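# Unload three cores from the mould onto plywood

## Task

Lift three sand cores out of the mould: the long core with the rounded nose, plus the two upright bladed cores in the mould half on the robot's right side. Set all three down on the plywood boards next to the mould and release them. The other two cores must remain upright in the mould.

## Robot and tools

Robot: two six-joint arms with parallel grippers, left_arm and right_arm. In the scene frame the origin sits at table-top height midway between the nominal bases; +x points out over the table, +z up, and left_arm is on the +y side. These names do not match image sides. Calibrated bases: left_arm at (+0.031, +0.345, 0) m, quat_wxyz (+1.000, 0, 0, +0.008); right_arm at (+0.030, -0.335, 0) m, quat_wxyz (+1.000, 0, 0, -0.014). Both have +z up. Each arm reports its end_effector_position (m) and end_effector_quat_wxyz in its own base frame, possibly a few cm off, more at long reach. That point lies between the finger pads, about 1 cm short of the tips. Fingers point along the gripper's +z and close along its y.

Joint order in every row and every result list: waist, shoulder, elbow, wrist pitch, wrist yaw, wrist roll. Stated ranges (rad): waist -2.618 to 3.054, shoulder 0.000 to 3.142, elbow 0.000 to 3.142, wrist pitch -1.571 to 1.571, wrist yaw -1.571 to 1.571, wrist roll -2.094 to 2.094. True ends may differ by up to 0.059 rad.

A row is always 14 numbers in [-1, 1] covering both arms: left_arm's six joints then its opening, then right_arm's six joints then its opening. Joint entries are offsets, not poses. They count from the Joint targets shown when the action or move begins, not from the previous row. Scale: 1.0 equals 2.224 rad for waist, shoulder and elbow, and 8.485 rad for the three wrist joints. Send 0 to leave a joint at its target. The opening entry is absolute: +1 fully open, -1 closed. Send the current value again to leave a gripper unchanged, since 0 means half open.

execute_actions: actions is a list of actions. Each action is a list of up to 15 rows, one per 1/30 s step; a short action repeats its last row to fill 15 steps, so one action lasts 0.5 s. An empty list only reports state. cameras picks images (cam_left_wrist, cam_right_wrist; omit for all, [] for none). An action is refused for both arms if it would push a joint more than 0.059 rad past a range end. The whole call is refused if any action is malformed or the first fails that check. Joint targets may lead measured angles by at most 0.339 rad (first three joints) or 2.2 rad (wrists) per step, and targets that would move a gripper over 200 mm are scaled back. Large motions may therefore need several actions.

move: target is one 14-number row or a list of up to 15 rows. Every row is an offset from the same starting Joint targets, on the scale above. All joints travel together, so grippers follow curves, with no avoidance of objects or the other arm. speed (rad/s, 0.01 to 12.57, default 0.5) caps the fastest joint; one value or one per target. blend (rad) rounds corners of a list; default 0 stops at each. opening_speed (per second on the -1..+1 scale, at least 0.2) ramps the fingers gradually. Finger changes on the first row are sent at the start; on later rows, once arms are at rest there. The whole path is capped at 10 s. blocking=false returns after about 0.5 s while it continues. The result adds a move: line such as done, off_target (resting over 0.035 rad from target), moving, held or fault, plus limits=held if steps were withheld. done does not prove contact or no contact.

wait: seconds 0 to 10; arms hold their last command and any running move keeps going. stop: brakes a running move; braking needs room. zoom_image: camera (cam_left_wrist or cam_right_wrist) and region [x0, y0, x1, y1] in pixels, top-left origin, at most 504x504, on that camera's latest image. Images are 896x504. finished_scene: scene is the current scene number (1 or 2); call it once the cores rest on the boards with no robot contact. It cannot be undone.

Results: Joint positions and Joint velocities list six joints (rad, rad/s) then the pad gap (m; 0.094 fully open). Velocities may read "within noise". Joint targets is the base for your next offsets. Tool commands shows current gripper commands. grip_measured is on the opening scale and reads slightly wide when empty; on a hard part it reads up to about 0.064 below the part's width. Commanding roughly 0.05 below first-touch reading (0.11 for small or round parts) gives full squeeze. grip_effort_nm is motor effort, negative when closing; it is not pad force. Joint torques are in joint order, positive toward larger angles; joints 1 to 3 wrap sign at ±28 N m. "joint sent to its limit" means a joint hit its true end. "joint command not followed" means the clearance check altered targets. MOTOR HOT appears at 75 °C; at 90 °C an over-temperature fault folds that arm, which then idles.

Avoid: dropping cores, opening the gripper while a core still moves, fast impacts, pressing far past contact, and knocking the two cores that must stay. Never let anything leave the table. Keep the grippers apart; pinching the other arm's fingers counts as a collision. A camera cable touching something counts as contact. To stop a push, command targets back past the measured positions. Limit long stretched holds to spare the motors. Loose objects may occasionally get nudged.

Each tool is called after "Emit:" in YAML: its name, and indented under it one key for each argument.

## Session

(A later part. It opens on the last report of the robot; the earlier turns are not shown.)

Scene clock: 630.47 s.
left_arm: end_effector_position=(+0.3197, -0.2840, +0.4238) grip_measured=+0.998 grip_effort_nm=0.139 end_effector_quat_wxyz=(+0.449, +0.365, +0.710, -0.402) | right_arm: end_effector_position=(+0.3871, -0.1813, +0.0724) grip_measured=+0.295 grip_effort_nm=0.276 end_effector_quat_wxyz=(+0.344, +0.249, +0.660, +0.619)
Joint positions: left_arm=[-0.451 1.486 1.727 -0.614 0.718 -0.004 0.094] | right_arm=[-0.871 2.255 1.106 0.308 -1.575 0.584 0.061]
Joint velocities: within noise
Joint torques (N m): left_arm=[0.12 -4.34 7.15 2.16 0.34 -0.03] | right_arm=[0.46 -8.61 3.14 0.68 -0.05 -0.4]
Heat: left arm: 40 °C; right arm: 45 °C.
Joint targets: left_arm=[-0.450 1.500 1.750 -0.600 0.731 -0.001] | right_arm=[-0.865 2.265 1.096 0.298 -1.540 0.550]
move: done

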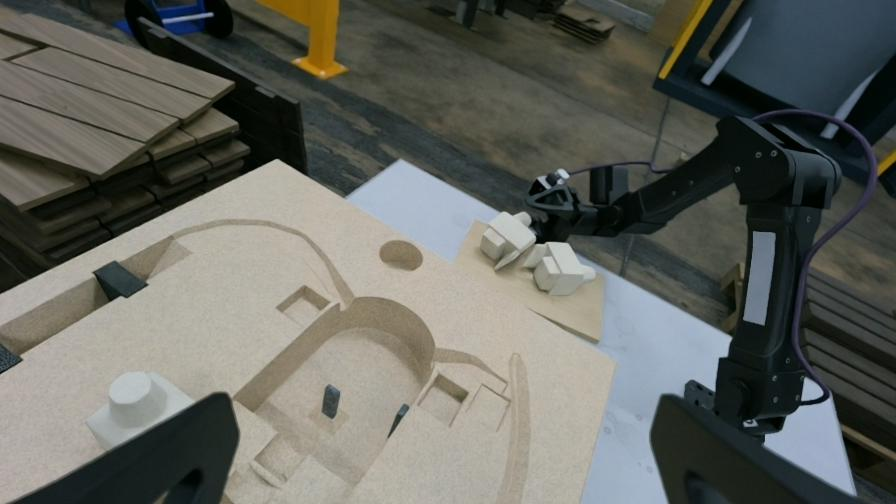

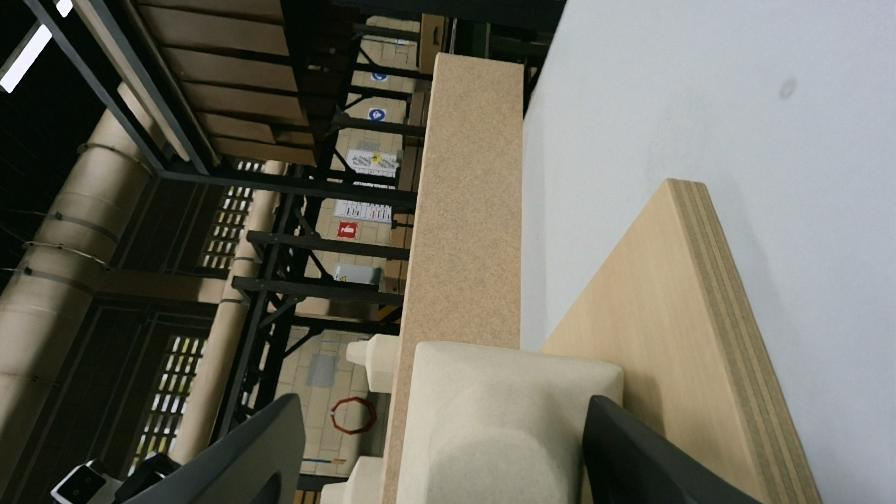

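Emit:
move:
  target:
    - [0,0,0,0,0,0,1,-0.06,0,0,0,0,0,0.3]
    - [0,0,0,0,0,0,1,-0.15,-0.06,0.02,-0.02,0,0,0.3]
  speed: 0.25

Emit:
zoom_image:
  camera: "cam_left_wrist"
  region: [440, 150, 660, 310]

Scene clock: 634.97 s.
left_arm: end_effector_position=(+0.3197, -0.2840, +0.4238) grip_measured=+0.998 grip_effort_nm=0.149 end_effector_quat_wxyz=(+0.449, +0.365, +0.710, -0.402) | right_arm: end_effector_position=(+0.3086, -0.2984, +0.0943) grip_measured=+0.297 grip_effort_nm=0.168 end_effector_quat_wxyz=(+0.426, +0.385, +0.606, +0.551)
Joint positions: left_arm=[-0.451 1.486 1.727 -0.614 0.718 -0.004 0.094] | right_arm=[-1.199 2.166 1.12 0.138 -1.532 0.571 0.061]
Joint velocities: within noise
Joint torques (N m): left_arm=[0.03 -4.3 7.12 2.15 0.34 -0.04] | right_arm=[0.02 -11.99 5.86 0.66 -0.47 -0.27]
Heat: left arm: 40 °C; right arm: 45 °C.
Joint targets: left_arm=[-0.450 1.500 1.750 -0.600 0.731 -0.001] | right_arm=[-1.199 2.131 1.140 0.128 -1.540 0.550]
move: done

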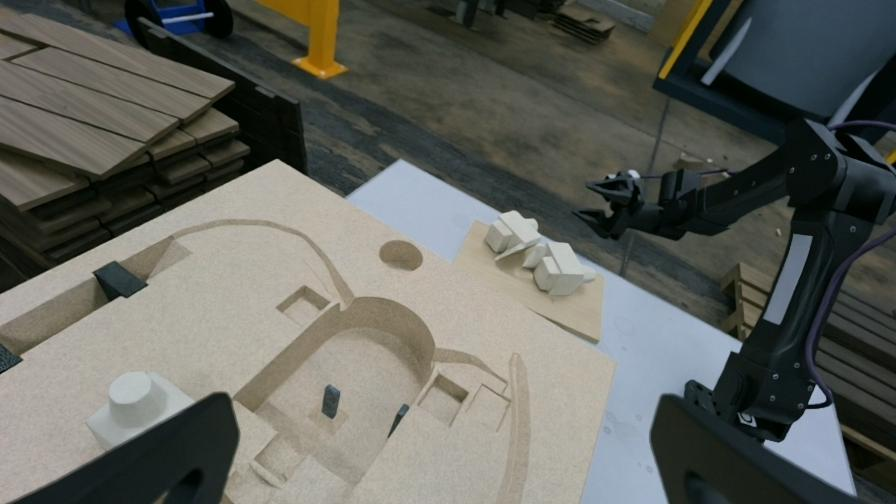

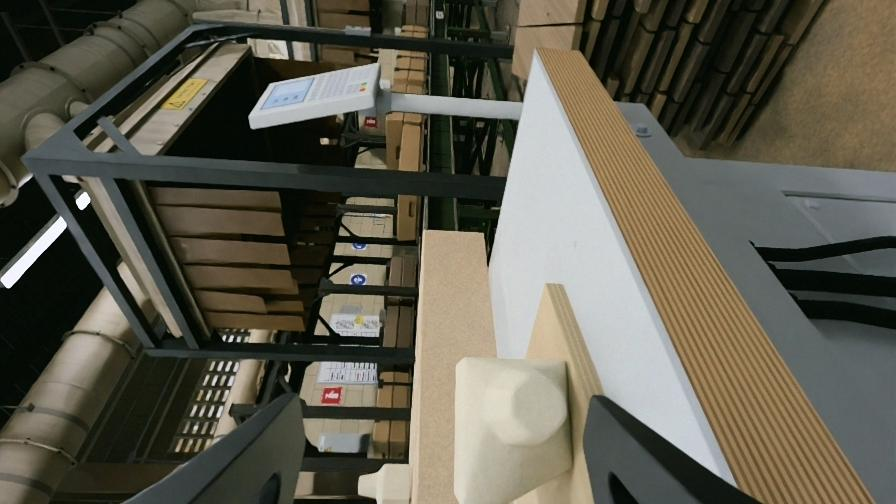

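Scaled by 2.291.

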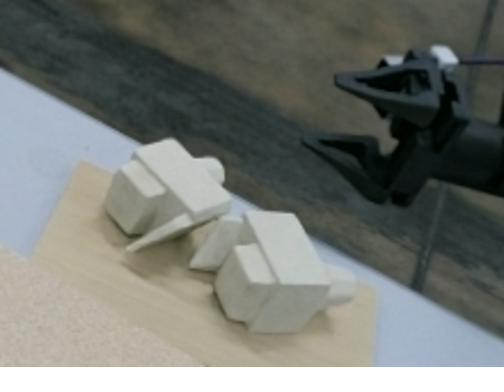

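Emit:
finished_scene:
  scene: 1

The scene is finished: the task was done.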